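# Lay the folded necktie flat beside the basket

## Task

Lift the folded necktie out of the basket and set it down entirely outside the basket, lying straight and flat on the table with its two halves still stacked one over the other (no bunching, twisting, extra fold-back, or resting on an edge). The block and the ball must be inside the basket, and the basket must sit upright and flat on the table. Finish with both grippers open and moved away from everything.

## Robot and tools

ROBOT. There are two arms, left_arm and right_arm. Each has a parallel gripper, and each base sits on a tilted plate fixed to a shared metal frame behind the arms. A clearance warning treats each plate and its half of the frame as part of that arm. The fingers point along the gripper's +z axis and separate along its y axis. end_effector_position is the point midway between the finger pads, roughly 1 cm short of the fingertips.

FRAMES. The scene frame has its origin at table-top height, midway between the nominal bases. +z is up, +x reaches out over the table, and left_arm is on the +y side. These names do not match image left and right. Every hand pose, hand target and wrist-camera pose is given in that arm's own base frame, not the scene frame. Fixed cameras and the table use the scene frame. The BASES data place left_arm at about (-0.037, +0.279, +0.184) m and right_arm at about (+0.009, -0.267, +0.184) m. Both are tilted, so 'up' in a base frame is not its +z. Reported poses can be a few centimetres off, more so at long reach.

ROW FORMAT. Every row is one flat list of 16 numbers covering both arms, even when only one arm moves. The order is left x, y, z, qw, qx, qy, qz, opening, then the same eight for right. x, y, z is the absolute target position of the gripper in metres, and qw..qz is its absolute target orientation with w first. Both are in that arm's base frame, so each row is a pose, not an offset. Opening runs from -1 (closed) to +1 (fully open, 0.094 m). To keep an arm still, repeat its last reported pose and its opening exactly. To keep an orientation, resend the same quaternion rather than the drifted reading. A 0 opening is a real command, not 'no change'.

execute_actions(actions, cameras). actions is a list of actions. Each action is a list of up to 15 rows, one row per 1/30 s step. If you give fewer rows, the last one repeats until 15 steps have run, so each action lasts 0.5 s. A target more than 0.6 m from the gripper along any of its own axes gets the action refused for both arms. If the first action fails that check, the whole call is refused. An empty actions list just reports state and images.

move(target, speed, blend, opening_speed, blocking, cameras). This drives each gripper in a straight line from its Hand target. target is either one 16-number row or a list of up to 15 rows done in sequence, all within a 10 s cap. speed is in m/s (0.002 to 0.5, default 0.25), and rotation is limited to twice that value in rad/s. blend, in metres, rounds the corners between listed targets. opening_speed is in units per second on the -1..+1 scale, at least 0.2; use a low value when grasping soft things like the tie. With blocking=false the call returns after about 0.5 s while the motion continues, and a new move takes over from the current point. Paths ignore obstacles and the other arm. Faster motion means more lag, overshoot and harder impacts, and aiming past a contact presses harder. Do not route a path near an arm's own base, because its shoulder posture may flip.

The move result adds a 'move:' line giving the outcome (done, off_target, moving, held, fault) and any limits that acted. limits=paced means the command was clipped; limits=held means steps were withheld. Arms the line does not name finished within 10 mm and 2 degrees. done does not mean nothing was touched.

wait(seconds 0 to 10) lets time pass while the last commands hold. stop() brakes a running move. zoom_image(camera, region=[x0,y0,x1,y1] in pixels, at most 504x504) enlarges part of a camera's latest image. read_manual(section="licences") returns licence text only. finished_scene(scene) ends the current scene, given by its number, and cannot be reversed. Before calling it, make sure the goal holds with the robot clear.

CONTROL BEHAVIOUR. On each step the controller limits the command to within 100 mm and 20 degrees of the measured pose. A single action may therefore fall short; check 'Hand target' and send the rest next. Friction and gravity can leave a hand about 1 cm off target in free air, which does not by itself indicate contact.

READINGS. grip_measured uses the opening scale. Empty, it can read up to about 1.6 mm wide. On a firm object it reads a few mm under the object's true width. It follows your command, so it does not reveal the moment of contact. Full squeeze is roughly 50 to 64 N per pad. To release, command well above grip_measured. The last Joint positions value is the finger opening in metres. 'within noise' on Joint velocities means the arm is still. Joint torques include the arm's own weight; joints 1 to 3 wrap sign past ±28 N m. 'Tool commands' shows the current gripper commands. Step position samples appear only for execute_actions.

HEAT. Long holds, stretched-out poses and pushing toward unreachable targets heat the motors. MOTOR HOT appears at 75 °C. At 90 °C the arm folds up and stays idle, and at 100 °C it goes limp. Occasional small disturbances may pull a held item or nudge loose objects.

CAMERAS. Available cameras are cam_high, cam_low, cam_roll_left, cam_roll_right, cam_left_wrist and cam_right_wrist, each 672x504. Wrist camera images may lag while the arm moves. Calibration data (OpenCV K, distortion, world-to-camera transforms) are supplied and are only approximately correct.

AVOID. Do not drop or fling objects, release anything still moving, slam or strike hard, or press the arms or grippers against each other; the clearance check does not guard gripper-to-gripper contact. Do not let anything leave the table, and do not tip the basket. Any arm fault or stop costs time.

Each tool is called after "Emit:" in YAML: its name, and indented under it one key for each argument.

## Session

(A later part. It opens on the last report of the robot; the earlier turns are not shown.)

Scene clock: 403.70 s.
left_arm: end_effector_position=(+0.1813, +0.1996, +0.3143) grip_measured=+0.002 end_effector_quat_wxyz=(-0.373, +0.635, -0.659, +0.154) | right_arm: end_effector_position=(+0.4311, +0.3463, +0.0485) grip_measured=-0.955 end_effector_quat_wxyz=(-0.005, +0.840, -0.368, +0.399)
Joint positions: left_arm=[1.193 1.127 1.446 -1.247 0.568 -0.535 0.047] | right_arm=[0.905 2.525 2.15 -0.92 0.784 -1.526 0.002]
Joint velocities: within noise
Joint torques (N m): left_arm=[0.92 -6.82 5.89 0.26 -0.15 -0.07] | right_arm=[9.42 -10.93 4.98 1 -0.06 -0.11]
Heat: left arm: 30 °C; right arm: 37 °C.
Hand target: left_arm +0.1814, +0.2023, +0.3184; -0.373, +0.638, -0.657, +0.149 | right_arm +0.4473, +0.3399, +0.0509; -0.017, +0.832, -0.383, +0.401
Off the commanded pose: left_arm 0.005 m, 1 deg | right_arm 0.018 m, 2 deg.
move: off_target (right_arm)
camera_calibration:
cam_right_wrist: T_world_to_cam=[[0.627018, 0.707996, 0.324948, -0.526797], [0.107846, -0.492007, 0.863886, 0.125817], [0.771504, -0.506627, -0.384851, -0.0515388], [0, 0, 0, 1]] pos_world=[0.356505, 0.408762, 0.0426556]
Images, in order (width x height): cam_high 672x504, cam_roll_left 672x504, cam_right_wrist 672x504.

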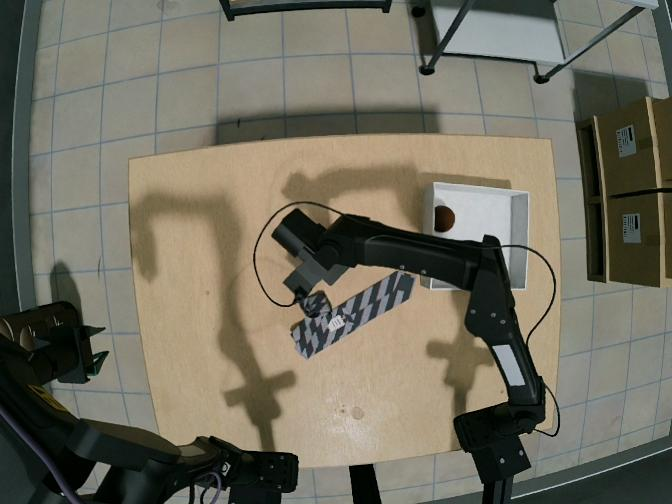

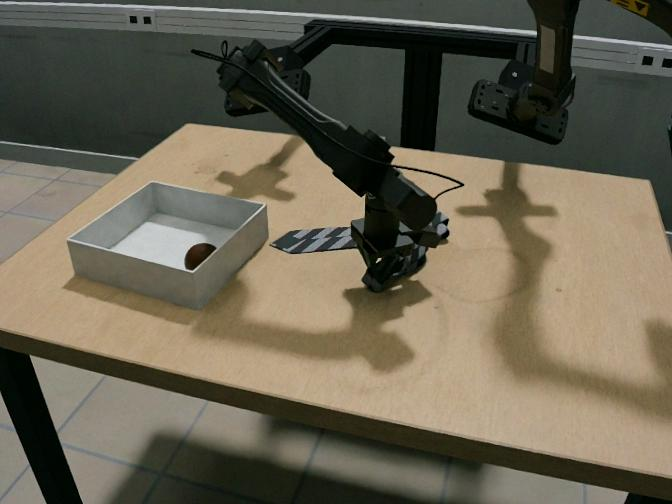

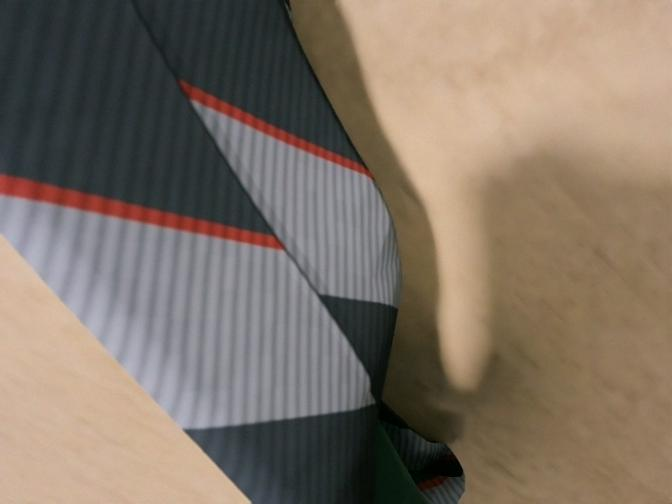

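Emit:
move:
  target:
    - [0.1814,0.2023,0.3185,0.3726,-0.6378,0.6576,-0.1492,0.0,0.4440,0.3410,0.0510,-0.0172,0.8323,-0.3826,0.4013,0.1]
    - [0.1814,0.2023,0.3185,0.3726,-0.6378,0.6576,-0.1492,0.0,0.3781,0.3648,0.1062,-0.0172,0.8323,-0.3826,0.4013,0.1]
  speed: 0.08
  opening_speed: 1.5

Emit:
zoom_image:
  camera: "cam_roll_left"
  region: [240, 120, 540, 330]

Scene clock: 410.23 s.
left_arm: end_effector_position=(+0.1813, +0.1996, +0.3143) grip_measured=+0.002 end_effector_quat_wxyz=(-0.373, +0.635, -0.659, +0.154) | right_arm: end_effector_position=(+0.3869, +0.3547, +0.0916) grip_measured=+0.099 end_effector_quat_wxyz=(-0.001, +0.832, -0.385, +0.400)
Joint positions: left_arm=[1.193 1.127 1.446 -1.247 0.568 -0.535 0.047] | right_arm=[0.988 2.465 2.218 -1.162 0.81 -1.357 0.052]
Joint velocities: within noise
Joint torques (N m): left_arm=[0.94 -6.82 5.89 0.25 -0.15 -0.07] | right_arm=[14.56 -12.64 5.86 0.29 0.02 0.16]
Heat: left arm: 30 °C; right arm: 37 °C.
Hand target: left_arm +0.1814, +0.2023, +0.3184; -0.373, +0.638, -0.657, +0.149 | right_arm +0.3781, +0.3646, +0.1059; -0.017, +0.832, -0.382, +0.401
Off the commanded pose: left_arm 0.005 m, 1 deg | right_arm 0.020 m, 2 deg.
move: off_target (right_arm)
camera_calibration:
cam_left_wrist: T_world_to_cam=[[0.729971, -0.139796, 0.669029, -0.314601], [-0.221958, -0.974292, 0.0385947, 0.258768], [0.646434, -0.176669, -0.742234, 0.238134], [0, 0, 0, 1]] pos_world=[0.133148, 0.250207, 0.377242]
cam_right_wrist: T_world_to_cam=[[0.651471, 0.682464, 0.331403, -0.520042], [0.0862912, -0.500639, 0.861345, 0.109033], [0.75375, -0.532544, -0.385042, 0.0194637], [0, 0, 0, 1]] pos_world=[0.314713, 0.419862, 0.0859225]

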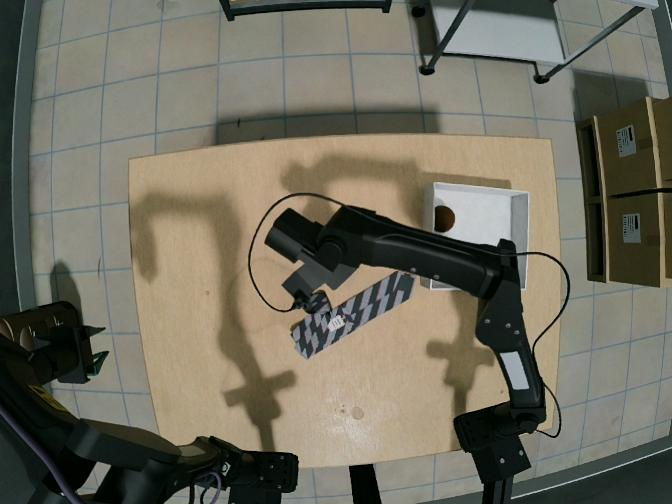

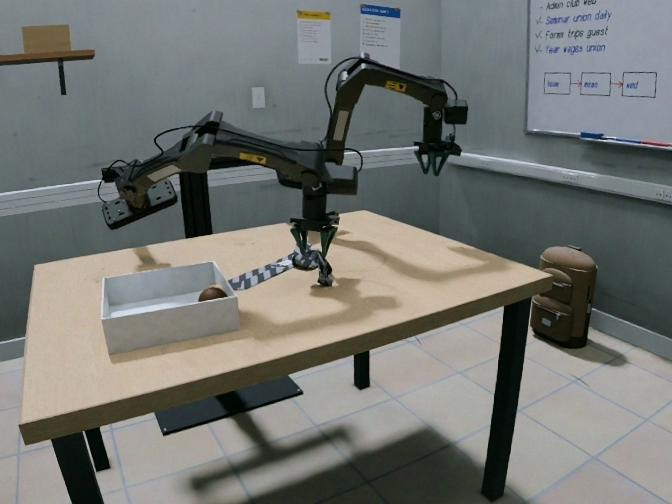

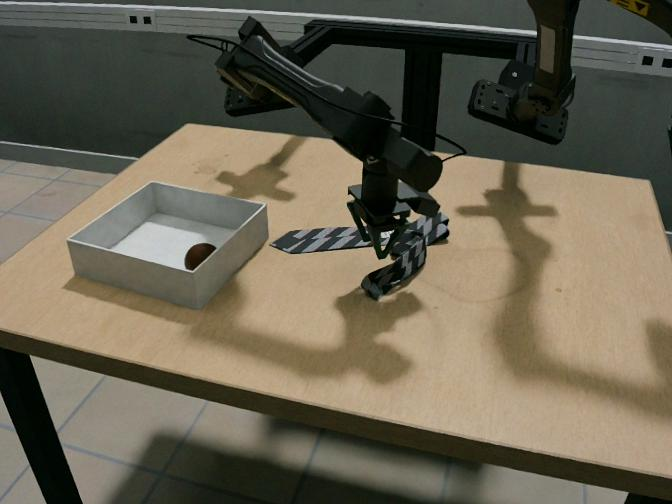

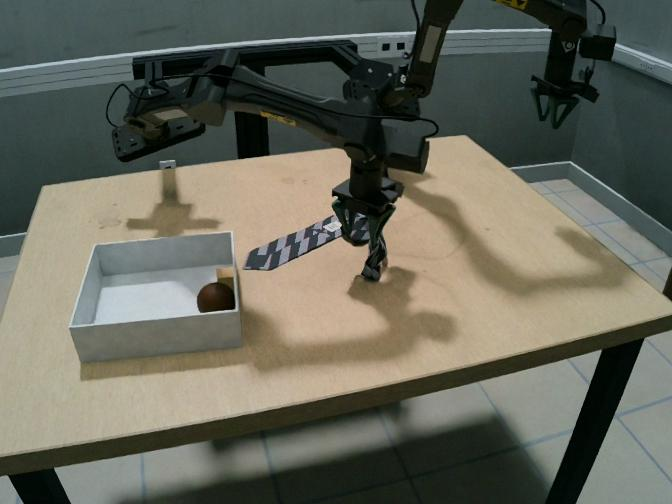

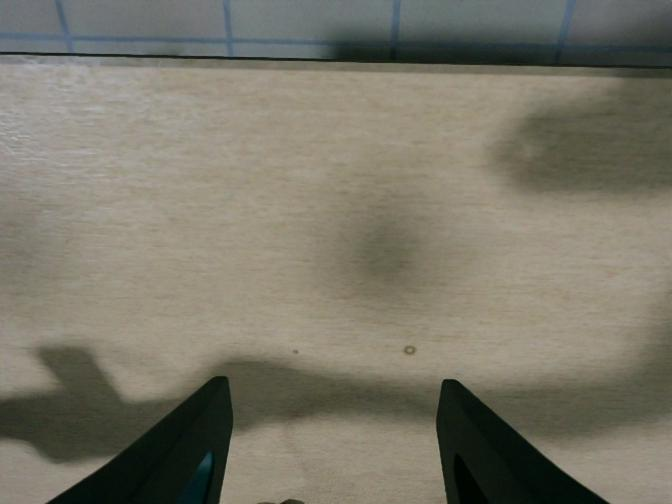

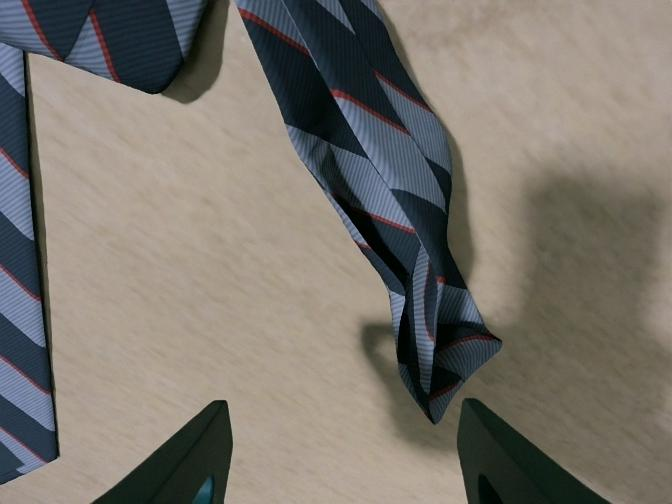

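Scaled by 1.680 from the camera's 672x504 image, which has a finer 960x720 frame.

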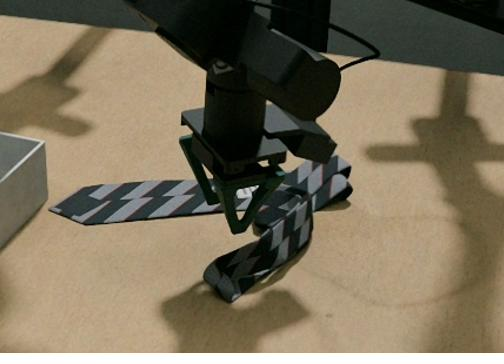

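Emit:
move:
  target:
    - [0.1814,0.2023,0.3185,0.3726,-0.6378,0.6576,-0.1492,0.0,0.3017,0.3820,0.1700,-0.0172,0.8323,-0.3826,0.4013,0.1]
    - [0.1814,0.2023,0.3185,0.3726,-0.6378,0.6576,-0.1492,0.0,0.1420,0.1595,0.1747,-0.1104,0.7200,-0.5663,0.3862,-0.4]
  speed: 0.25
  blend: 0.03

Emit:
zoom_image:
  camera: "cam_high"
  region: [240, 220, 440, 400]

Scene clock: 416.63 s.
left_arm: end_effector_position=(+0.1813, +0.1995, +0.3142) grip_measured=+0.002 end_effector_quat_wxyz=(-0.373, +0.635, -0.659, +0.154) | right_arm: end_effector_position=(+0.1469, +0.1624, +0.1783) grip_measured=-0.398 end_effector_quat_wxyz=(-0.119, +0.715, -0.573, +0.384)
Joint positions: left_arm=[1.193 1.127 1.446 -1.248 0.568 -0.535 0.047] | right_arm=[1.449 1.413 1.123 -1.545 0.793 -0.231 0.028]
Joint velocities: within noise
Joint torques (N m): left_arm=[0.92 -6.8 5.89 0.26 -0.15 -0.07] | right_arm=[5.96 -1.5 3.14 0.42 -0.07 0.16]
Heat: left arm: 30 °C; right arm: 37 °C.
Hand target: left_arm +0.1814, +0.2022, +0.3184; -0.373, +0.638, -0.657, +0.149 | right_arm +0.1423, +0.1594, +0.1749; -0.110, +0.720, -0.566, +0.386
Off the commanded pose: left_arm 0.005 m, 1 deg | right_arm 0.007 m, 1 deg.
move: done
camera_calibration:
cam_left_wrist: T_world_to_cam=[[0.730065, -0.139559, 0.668975, -0.314606], [-0.221953, -0.974278, 0.0389714, 0.258581], [0.646329, -0.176933, -0.742262, 0.238182], [0, 0, 0, 1]] pos_world=[0.133132, 0.250166, 0.37718]
cam_right_wrist: T_world_to_cam=[[0.727935, 0.285343, 0.62345, -0.260026], [-0.233965, -0.751338, 0.617051, 0.0901241], [0.644493, -0.595039, -0.480165, 0.174473], [0, 0, 0, 1]] pos_world=[0.0979215, 0.245729, 0.190278]

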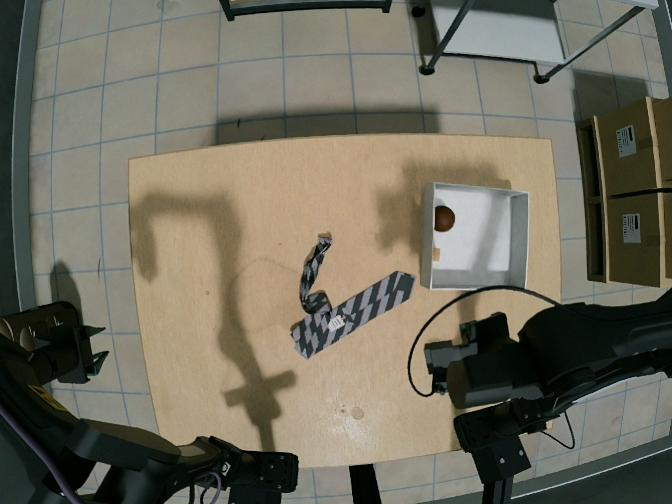

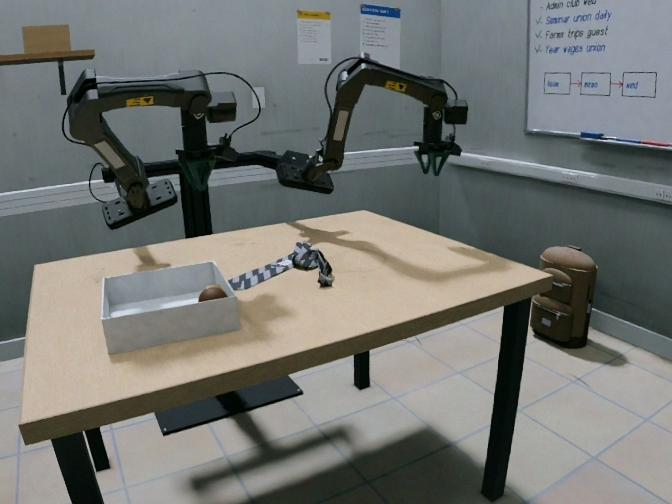

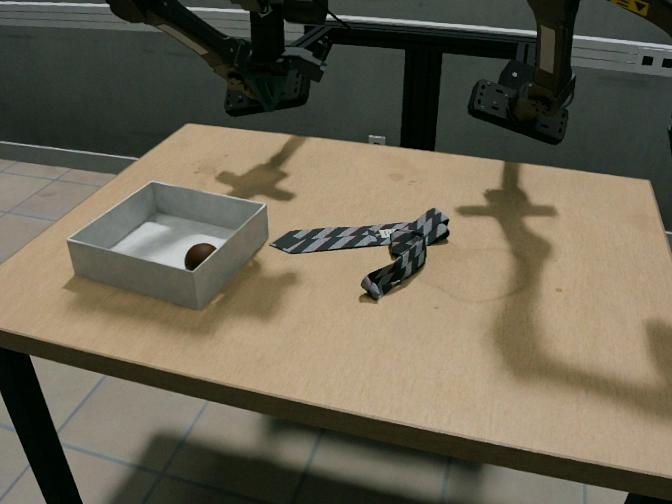

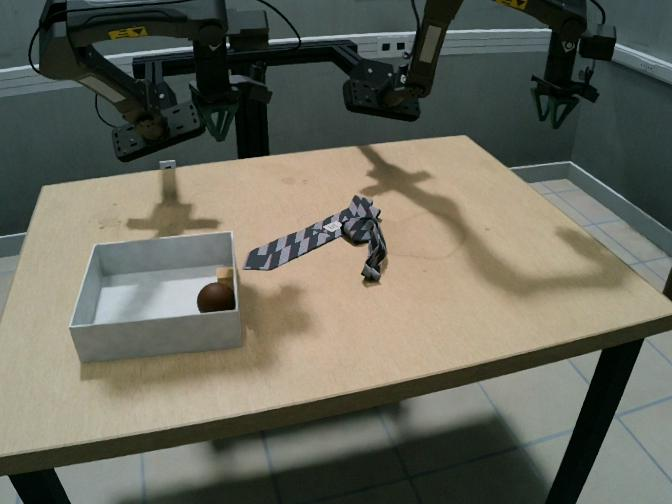

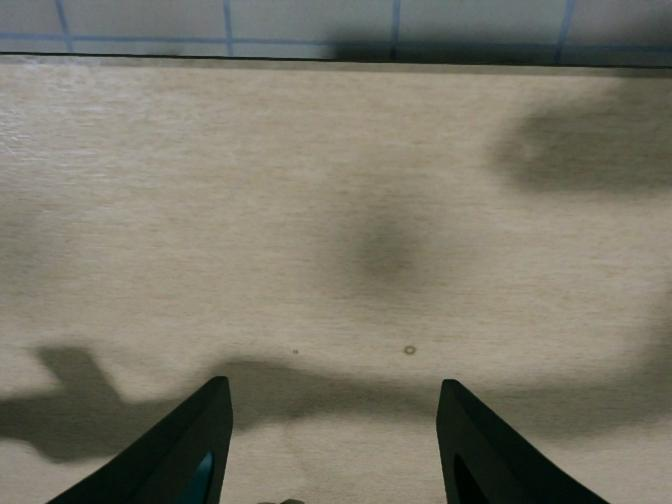

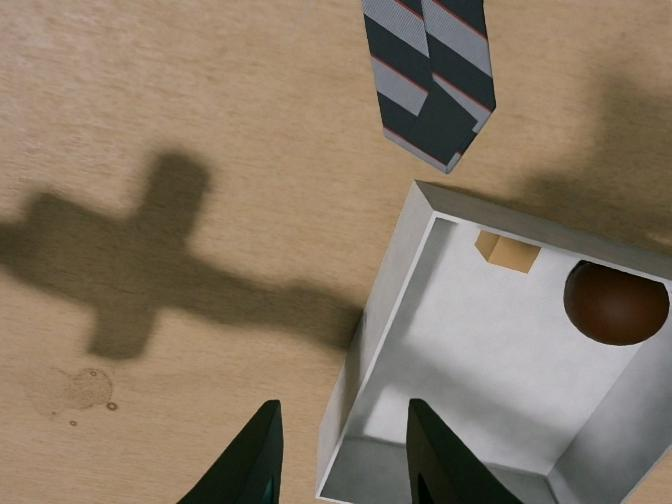

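Scaled by 2.520 from the camera's 672x504 image, which has a finer 960x720 frame.

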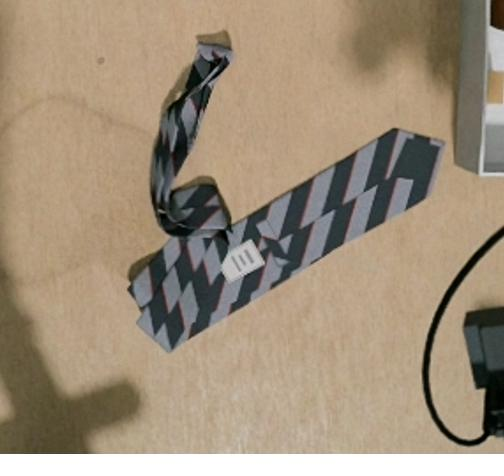

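Emit:
move:
  target:
    - [0.2641,0.0079,0.2920,0.3908,-0.1452,0.9045,0.0915,0.0,0.1420,0.1595,0.1747,-0.1104,0.7200,-0.5663,0.3862,-0.4]
    - [0.3967,-0.2497,0.2010,0.3398,0.1571,0.9025,0.2138,0.0,0.1420,0.1595,0.1747,-0.1104,0.7200,-0.5663,0.3862,-0.4]
  speed: 0.25
  blend: 0.04
  cameras: ["cam_left_wrist","cam_roll_left"]

Scene clock: 463.60 s.
left_arm: end_effector_position=(+0.4000, -0.2392, +0.1977) grip_measured=+0.002 end_effector_quat_wxyz=(+0.335, +0.145, +0.907, +0.212) | right_arm: end_effector_position=(+0.1469, +0.1623, +0.1783) grip_measured=-0.398 end_effector_quat_wxyz=(-0.119, +0.715, -0.573, +0.384)
Joint positions: left_arm=[-0.805 1.996 1.861 -1.078 -0.75 -0.346 0.047] | right_arm=[1.449 1.413 1.123 -1.546 0.793 -0.231 0.028]
Joint velocities: within noise
Joint torques (N m): left_arm=[-8.91 -10.18 4.85 0.11 -0.15 0.07] | right_arm=[5.96 -1.47 3.12 0.42 -0.08 0.14]
Heat: left arm: 30 °C; right arm: 33 °C.
Hand target: left_arm +0.3965, -0.2496, +0.2008; +0.340, +0.157, +0.902, +0.213 | right_arm +0.1422, +0.1595, +0.1748; -0.110, +0.720, -0.566, +0.386
Off the commanded pose: left_arm 0.011 m, 2 deg | right_arm 0.007 m, 1 deg.
move: off_target (left_arm)
camera_calibration:
cam_left_wrist: T_world_to_cam=[[-0.11009, -0.865809, -0.488113, -0.0664881], [-0.954778, 0.228588, -0.190124, 0.510425], [0.276188, 0.445109, -0.851821, 0.251223], [0, 0, 0, 1]] pos_world=[0.410638, -0.286065, 0.278588]
Images, in order (width x height): cam_roll_left 672x504, cam_left_wrist 672x504.

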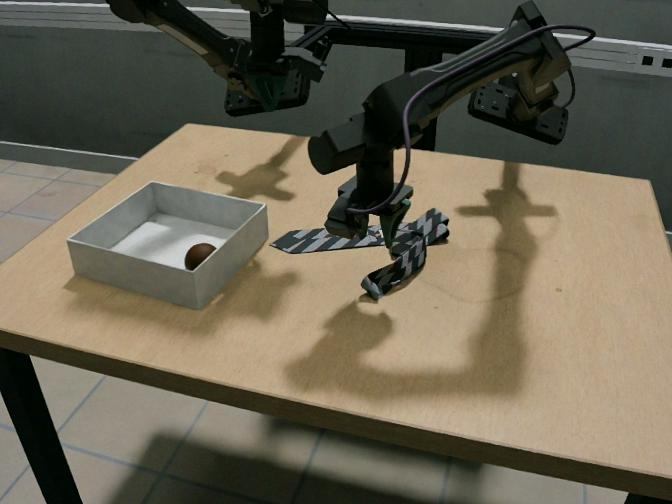

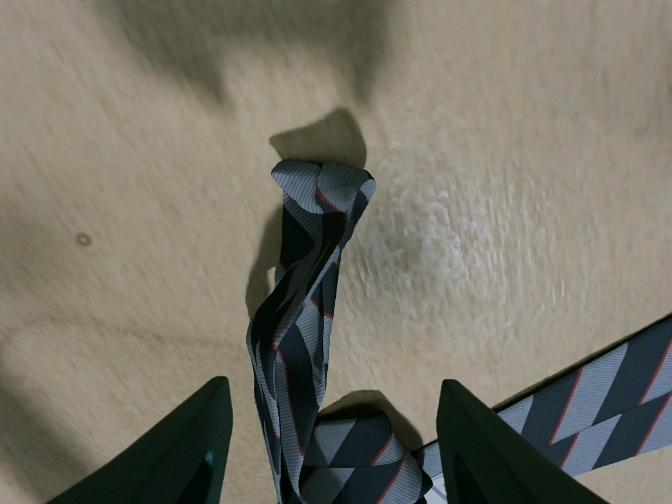

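Emit:
move:
  target:
    - [0.4367,-0.2303,0.1752,0.3398,0.1571,0.9025,0.2138,0.15,0.1420,0.1595,0.1747,-0.1104,0.7200,-0.5663,0.3862,-0.4]
    - [0.4741,-0.2149,0.1380,0.3398,0.1571,0.9025,0.2138,0.15,0.1420,0.1595,0.1747,-0.1104,0.7200,-0.5663,0.3862,-0.4]
  speed: 0.1
  cameras: ["cam_left_wrist","cam_roll_left"]

Scene clock: 471.20 s.
left_arm: end_effector_position=(+0.4737, -0.2125, +0.1519) grip_measured=+0.148 end_effector_quat_wxyz=(+0.348, +0.149, +0.901, +0.213) | right_arm: end_effector_position=(+0.1469, +0.1623, +0.1783) grip_measured=-0.398 end_effector_quat_wxyz=(-0.119, +0.715, -0.573, +0.384)
Joint positions: left_arm=[-0.645 2.091 1.786 -0.744 -0.693 -0.125 0.054] | right_arm=[1.449 1.413 1.123 -1.546 0.793 -0.231 0.028]
Joint velocities: within noise
Joint torques (N m): left_arm=[-7.15 -10.56 2.07 0.47 0.06 0.04] | right_arm=[5.93 -1.54 3.11 0.43 -0.06 0.15]
Heat: left arm: 30 °C; right arm: 33 °C.
Hand target: left_arm +0.4737, -0.2147, +0.1381; +0.340, +0.157, +0.902, +0.214 | right_arm +0.1422, +0.1595, +0.1748; -0.110, +0.720, -0.566, +0.386
Off the commanded pose: left_arm 0.014 m, 1 deg | right_arm 0.007 m, 1 deg.
move: off_target (left_arm)
camera_calibration:
cam_left_wrist: T_world_to_cam=[[-0.10906, -0.863396, -0.492598, -0.0568516], [-0.946065, 0.242241, -0.21513, 0.56848], [0.30507, 0.442567, -0.843248, 0.164414], [0, 0, 0, 1]] pos_world=[0.481461, -0.259559, 0.232933]
Images, in order (width x height): cam_roll_left 672x504, cam_left_wrist 672x504.

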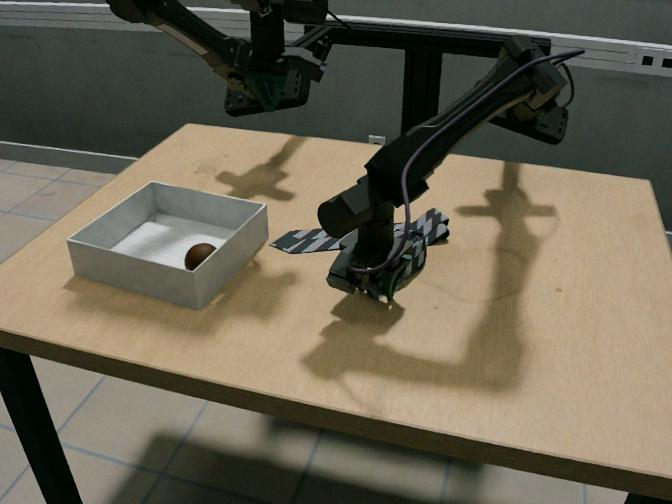

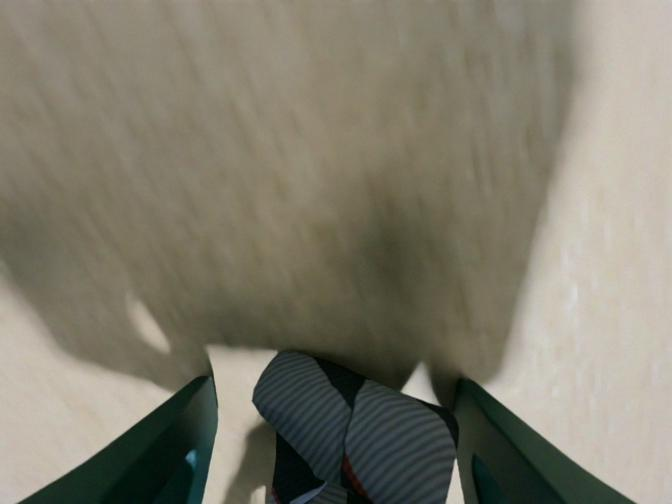

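Emit:
move:
  target: [0.4800,-0.2121,0.1312,0.3398,0.1571,0.9025,0.2138,0.15,0.1420,0.1595,0.1747,-0.1104,0.7200,-0.5663,0.3862,-0.4]
  speed: 0.06
  cameras: ["cam_left_wrist"]

Emit:
move:
  target: [0.4800,-0.2121,0.1312,0.3398,0.1571,0.9025,0.2138,-1.0,0.1420,0.1595,0.1747,-0.1104,0.7200,-0.5663,0.3862,-0.4]
  speed: 0.06
  opening_speed: 0.8
  cameras: ["cam_left_wrist","cam_roll_left"]

Scene clock: 476.07 s.
left_arm: end_effector_position=(+0.4758, -0.2143, +0.1521) grip_measured=+0.148 end_effector_quat_wxyz=(+0.352, +0.153, +0.899, +0.210) | right_arm: end_effector_position=(+0.1469, +0.1623, +0.1783) grip_measured=-0.398 end_effector_quat_wxyz=(-0.119, +0.715, -0.573, +0.384)
Joint positions: left_arm=[-0.643 2.091 1.784 -0.727 -0.686 -0.11 0.054] | right_arm=[1.449 1.413 1.123 -1.546 0.793 -0.231 0.028]
Joint velocities: within noise
Joint torques (N m): left_arm=[-6.34 -9.61 1.63 0.62 0.06 0.09] | right_arm=[5.98 -1.52 3.1 0.44 -0.08 0.15]
Heat: left arm: 30 °C; right arm: 33 °C.
Hand target: left_arm +0.4792, -0.2118, +0.1316; +0.340, +0.157, +0.902, +0.214 | right_arm +0.1422, +0.1595, +0.1748; -0.110, +0.720, -0.566, +0.386
Off the commanded pose: left_arm 0.021 m, 2 deg | right_arm 0.007 m, 1 deg.
move: off_target (left_arm)
camera_calibration:
cam_left_wrist: T_world_to_cam=[[-0.117619, -0.863427, -0.49057, -0.0543316], [-0.942231, 0.25305, -0.21947, 0.572111], [0.313635, 0.436417, -0.843311, 0.159331], [0, 0, 0, 1]] pos_world=[0.482698, -0.261219, 0.233273]
Images, in order (width x height): cam_left_wrist 672x504.

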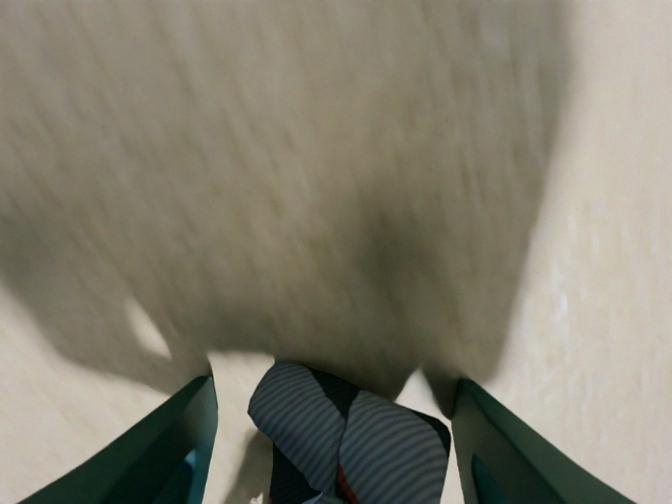

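Scene clock: 477.87 s.
left_arm: end_effector_position=(+0.4774, -0.2184, +0.1513) grip_measured=-0.920 end_effector_quat_wxyz=(+0.356, +0.153, +0.900, +0.198) | right_arm: end_effector_position=(+0.1469, +0.1623, +0.1783) grip_measured=-0.398 end_effector_quat_wxyz=(-0.119, +0.715, -0.573, +0.384)
Joint positions: left_arm=[-0.643 2.091 1.781 -0.708 -0.668 -0.109 0.004] | right_arm=[1.449 1.413 1.123 -1.546 0.793 -0.231 0.028]
Joint velocities: within noise
Joint torques (N m): left_arm=[-6.38 -9.54 1.88 0.47 -0.1 0.06] | right_arm=[5.94 -1.51 3.06 0.44 -0.08 0.15]
Heat: left arm: 31 °C; right arm: 33 °C.
Hand target: left_arm +0.4793, -0.2118, +0.1316; +0.340, +0.157, +0.902, +0.214 | right_arm +0.1422, +0.1595, +0.1748; -0.110, +0.720, -0.566, +0.386
Off the commanded pose: left_arm 0.021 m, 3 deg | right_arm 0.007 m, 1 deg.
move: off_target (left_arm)
camera_calibration:
cam_left_wrist: T_world_to_cam=[[-0.124559, -0.872554, -0.472371, -0.0595084], [-0.93912, 0.257321, -0.227683, 0.575208], [0.320217, 0.415253, -0.851484, 0.153495], [0, 0, 0, 1]] pos_world=[0.483625, -0.263677, 0.233553]
Images, in order (width x height): cam_roll_left 672x504, cam_left_wrist 672x504.

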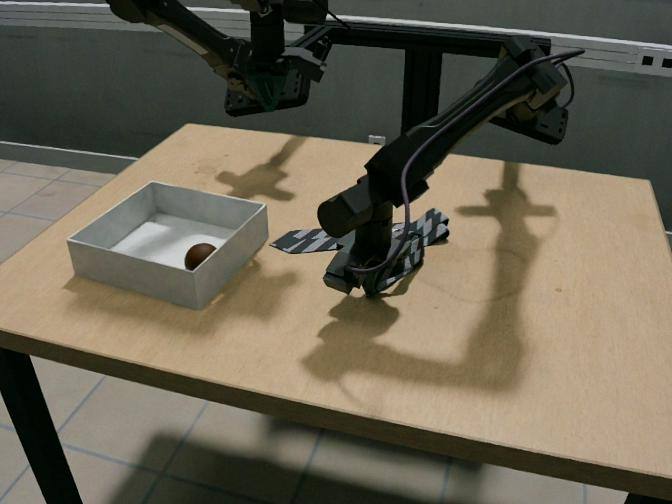

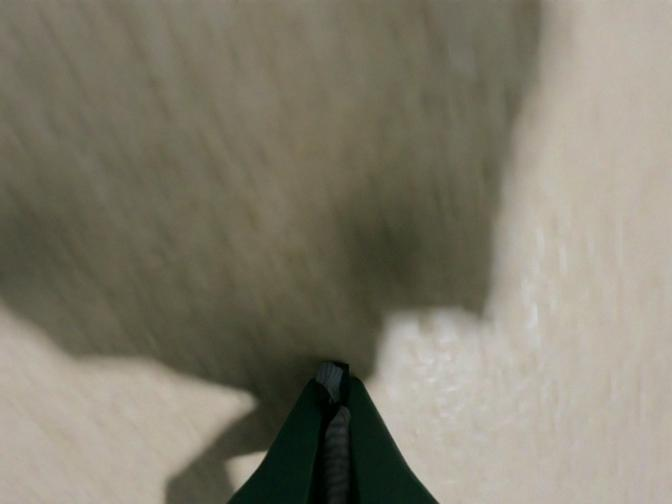

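Emit:
move:
  target:
    - [0.3496,-0.2149,0.2565,0.3398,0.1571,0.9025,0.2138,-1.0,0.1420,0.1595,0.1747,-0.1104,0.7200,-0.5663,0.3862,-0.4]
    - [0.2265,-0.0416,0.3372,0.3044,0.2888,0.8694,0.2617,-1.0,0.1420,0.1595,0.1747,-0.1104,0.7200,-0.5663,0.3862,-0.4]
  speed: 0.15
  blend: 0.03

Scene clock: 486.57 s.
left_arm: end_effector_position=(+0.2300, -0.0435, +0.3381) grip_measured=-0.927 end_effector_quat_wxyz=(+0.309, +0.284, +0.869, +0.263) | right_arm: end_effector_position=(+0.1469, +0.1623, +0.1783) grip_measured=-0.398 end_effector_quat_wxyz=(-0.119, +0.715, -0.573, +0.384)
Joint positions: left_arm=[-0.724 1.169 1.612 -1.561 -0.728 0.085 0.003] | right_arm=[1.449 1.413 1.123 -1.546 0.793 -0.231 0.028]
Joint velocities: within noise
Joint torques (N m): left_arm=[-1.35 -6.67 3.15 0.21 0.07 0.05] | right_arm=[5.94 -1.5 3.11 0.42 -0.07 0.16]
Heat: left arm: 31 °C; right arm: 33 °C.
Hand target: left_arm +0.2266, -0.0415, +0.3372; +0.305, +0.289, +0.869, +0.262 | right_arm +0.1422, +0.1595, +0.1748; -0.110, +0.720, -0.566, +0.386
Off the commanded pose: left_arm 0.004 m, 1 deg | right_arm 0.007 m, 1 deg.
joint sent to its limit (left arm) — joint 4 (wrist pitch), lower limit. The joint targets still meet the commanded pose.
move: done
camera_calibration:
cam_left_wrist: T_world_to_cam=[[-0.321372, -0.698267, -0.639643, 0.259896], [-0.887115, 0.458308, -0.0546045, 0.278628], [0.331282, 0.549889, -0.76673, 0.293845], [0, 0, 0, 1]] pos_world=[0.233352, -0.107803, 0.406755]
cam_right_wrist: T_world_to_cam=[[0.728221, 0.285478, 0.623055, -0.259939], [-0.233786, -0.751108, 0.617398, 0.0899432], [0.644235, -0.595263, -0.480232, 0.174537], [0, 0, 0, 1]] pos_world=[0.0978771, 0.24566, 0.190243]

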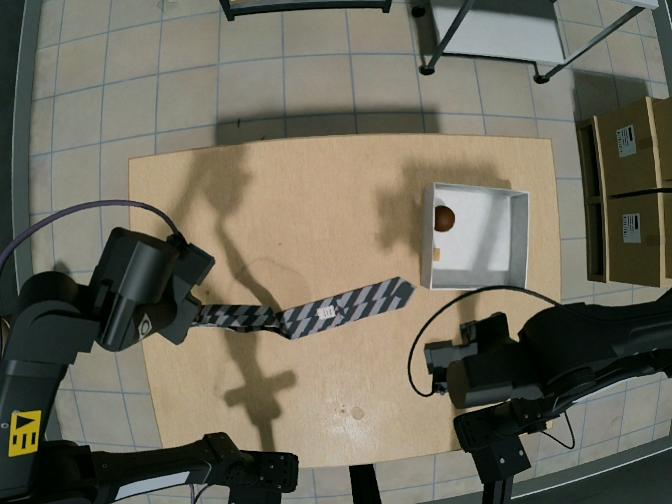

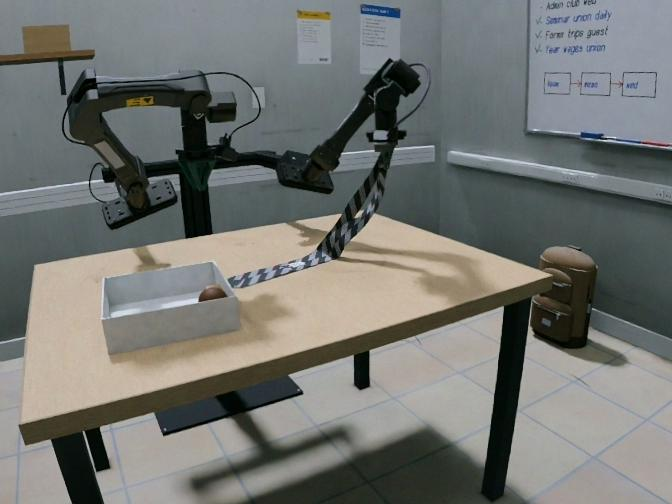

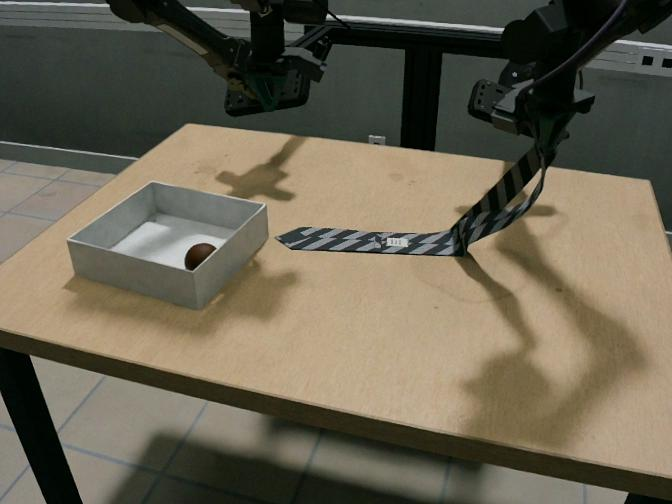

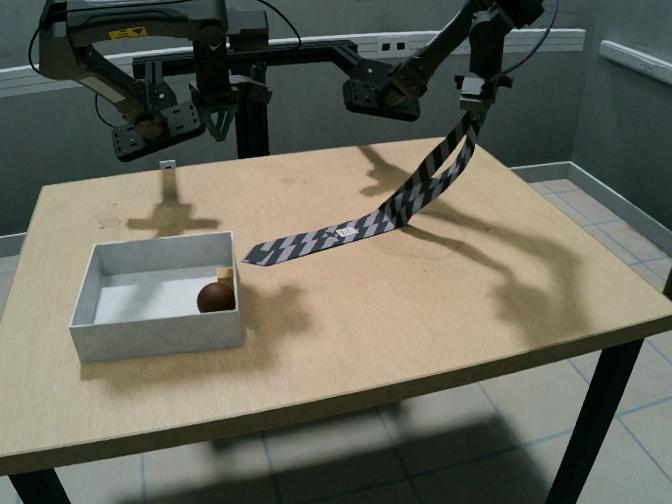

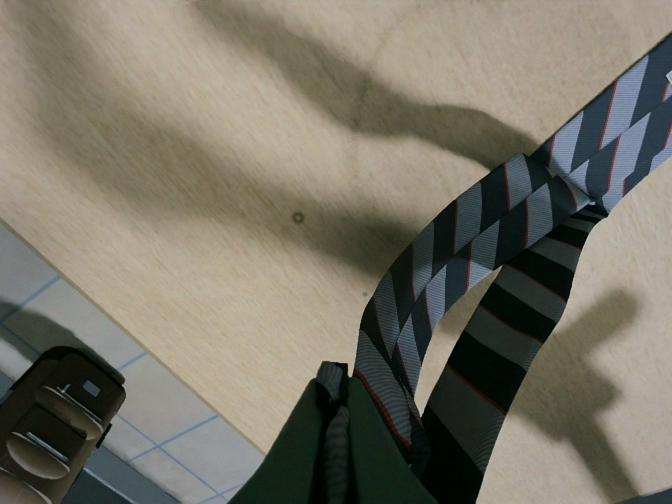

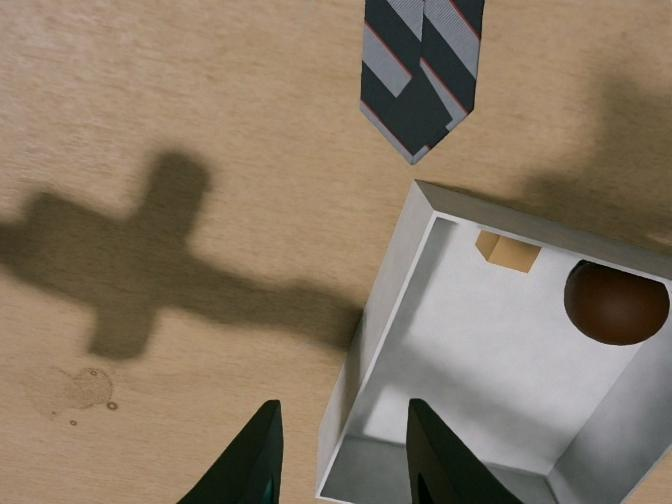

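Emit:
move:
  target: [0.2159,0.1385,0.2974,0.2406,0.4701,0.7863,0.3213,-1.0,0.1420,0.1595,0.1747,-0.1104,0.7200,-0.5663,0.3862,-0.4]
  speed: 0.15

Scene clock: 492.73 s.
left_arm: end_effector_position=(+0.2134, +0.1375, +0.3048) grip_measured=-0.927 end_effector_quat_wxyz=(+0.240, +0.466, +0.784, +0.333) | right_arm: end_effector_position=(+0.1469, +0.1623, +0.1783) grip_measured=-0.398 end_effector_quat_wxyz=(-0.119, +0.715, -0.573, +0.384)
Joint positions: left_arm=[0.739 0.934 1.283 -1.101 0.244 1.706 0.003] | right_arm=[1.449 1.413 1.123 -1.546 0.793 -0.231 0.028]
Joint velocities: within noise
Joint torques (N m): left_arm=[0.76 -7.35 3.56 0.43 0.17 0.06] | right_arm=[5.93 -1.54 3.11 0.44 -0.08 0.16]
Heat: left arm: 30 °C; right arm: 33 °C.
Hand target: left_arm +0.2157, +0.1384, +0.2975; +0.241, +0.470, +0.786, +0.321 | right_arm +0.1422, +0.1595, +0.1748; -0.110, +0.720, -0.566, +0.386
Off the commanded pose: left_arm 0.008 m, 1 deg | right_arm 0.007 m, 1 deg.
move: done
camera_calibration:
cam_left_wrist: T_world_to_cam=[[-0.561469, -0.342461, -0.753308, 0.396606], [-0.712085, 0.663689, 0.229024, 0.0271014], [0.42153, 0.66501, -0.616502, 0.0933775], [0, 0, 0, 1]] pos_world=[0.202619, 0.0557383, 0.350127]
cam_right_wrist: T_world_to_cam=[[0.728221, 0.285478, 0.623055, -0.259939], [-0.233786, -0.751108, 0.617398, 0.0899432], [0.644235, -0.595263, -0.480232, 0.174537], [0, 0, 0, 1]] pos_world=[0.0978771, 0.24566, 0.190243]

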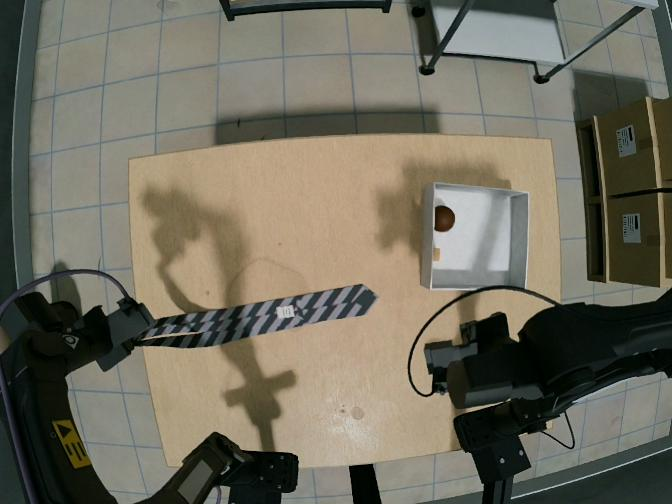

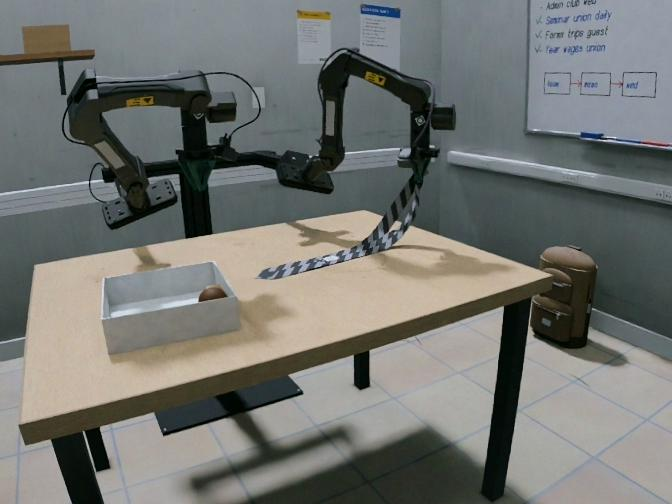

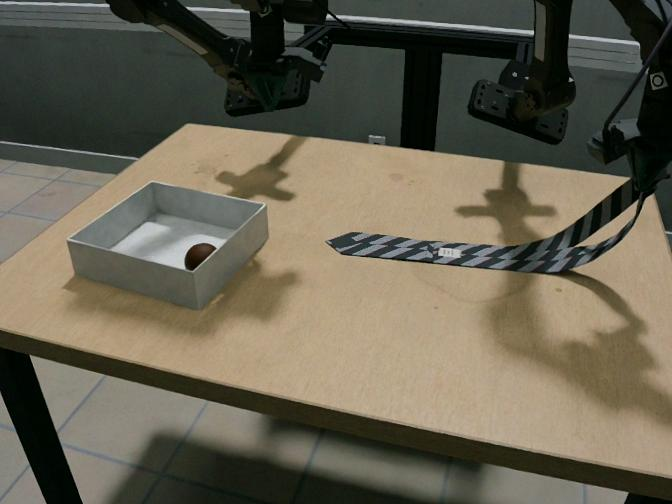

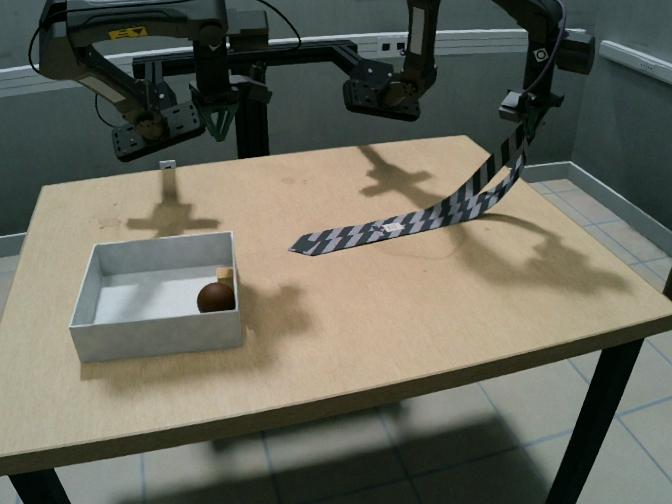

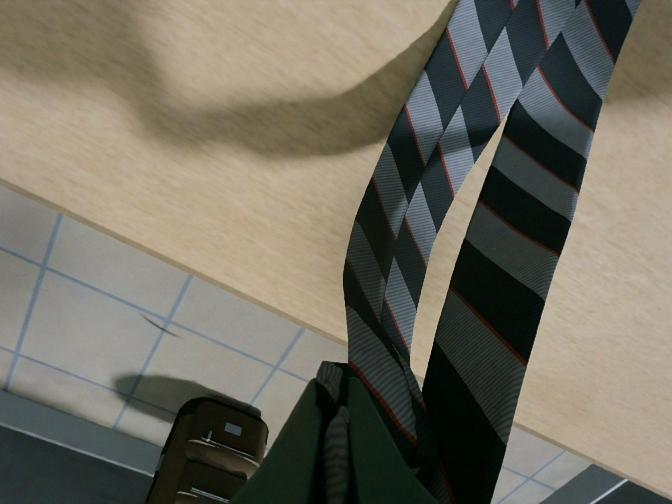

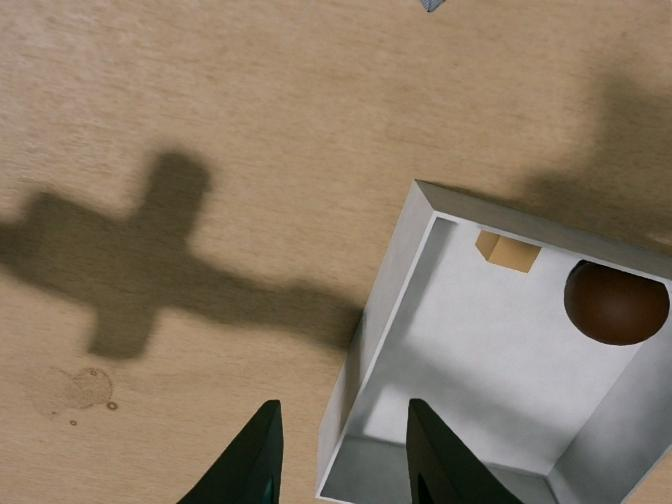

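Emit:
move:
  target: [0.2159,0.1385,0.2974,0.2406,0.4701,0.7863,0.3213,-1.0,0.2832,0.2460,0.0597,-0.1104,0.7200,-0.5663,0.3862,0.85]
  speed: 0.25
  cameras: ["cam_right_wrist","cam_roll_right"]

Scene clock: 502.07 s.
left_arm: end_effector_position=(+0.2135, +0.1373, +0.3048) grip_measured=-0.927 end_effector_quat_wxyz=(+0.240, +0.467, +0.783, +0.333) | right_arm: end_effector_position=(+0.2803, +0.2405, +0.0618) grip_measured=+0.849 end_effector_quat_wxyz=(-0.107, +0.717, -0.566, +0.391)
Joint positions: left_arm=[0.739 0.934 1.283 -1.101 0.244 1.707 0.003] | right_arm=[1.07 1.887 1.158 -0.732 0.83 -0.783 0.087]
Joint velocities: within noise
Joint torques (N m): left_arm=[0.75 -7.34 3.58 0.43 0.13 0.08] | right_arm=[7.71 -5.78 4.83 0.67 -0.07 -0.06]
Heat: left arm: 29 °C; right arm: 33 °C.
Hand target: left_arm +0.2157, +0.1384, +0.2975; +0.241, +0.470, +0.786, +0.321 | right_arm +0.2831, +0.2459, +0.0599; -0.110, +0.720, -0.566, +0.386
Off the commanded pose: left_arm 0.008 m, 1 deg | right_arm 0.007 m, 1 deg.
move: done
camera_calibration:
cam_right_wrist: T_world_to_cam=[[0.729916, 0.305113, 0.611661, -0.311362], [-0.230733, -0.732343, 0.640653, 0.245001], [0.643417, -0.608753, -0.464149, 0.0816379], [0, 0, 0, 1]] pos_world=[0.23127, 0.324123, 0.0713796]
Images, in order (width x height): cam_roll_right 672x504, cam_right_wrist 672x504.

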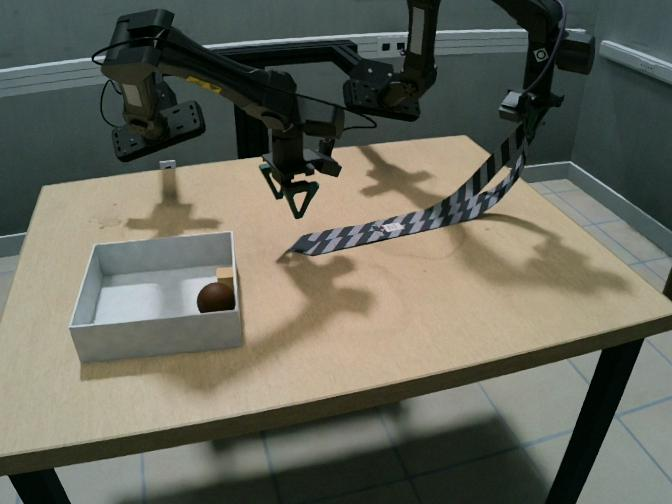

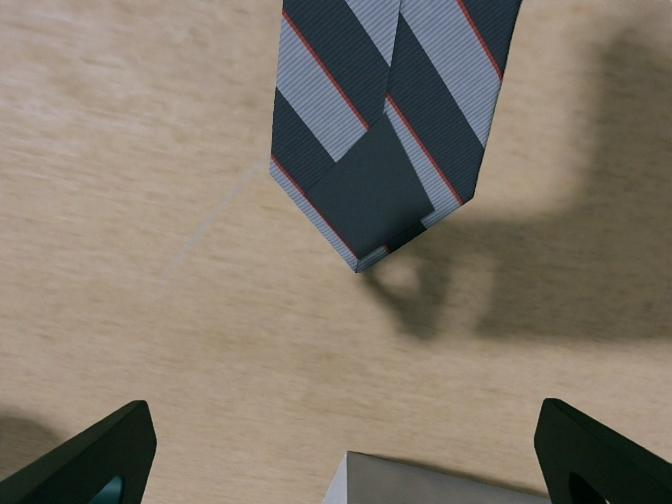

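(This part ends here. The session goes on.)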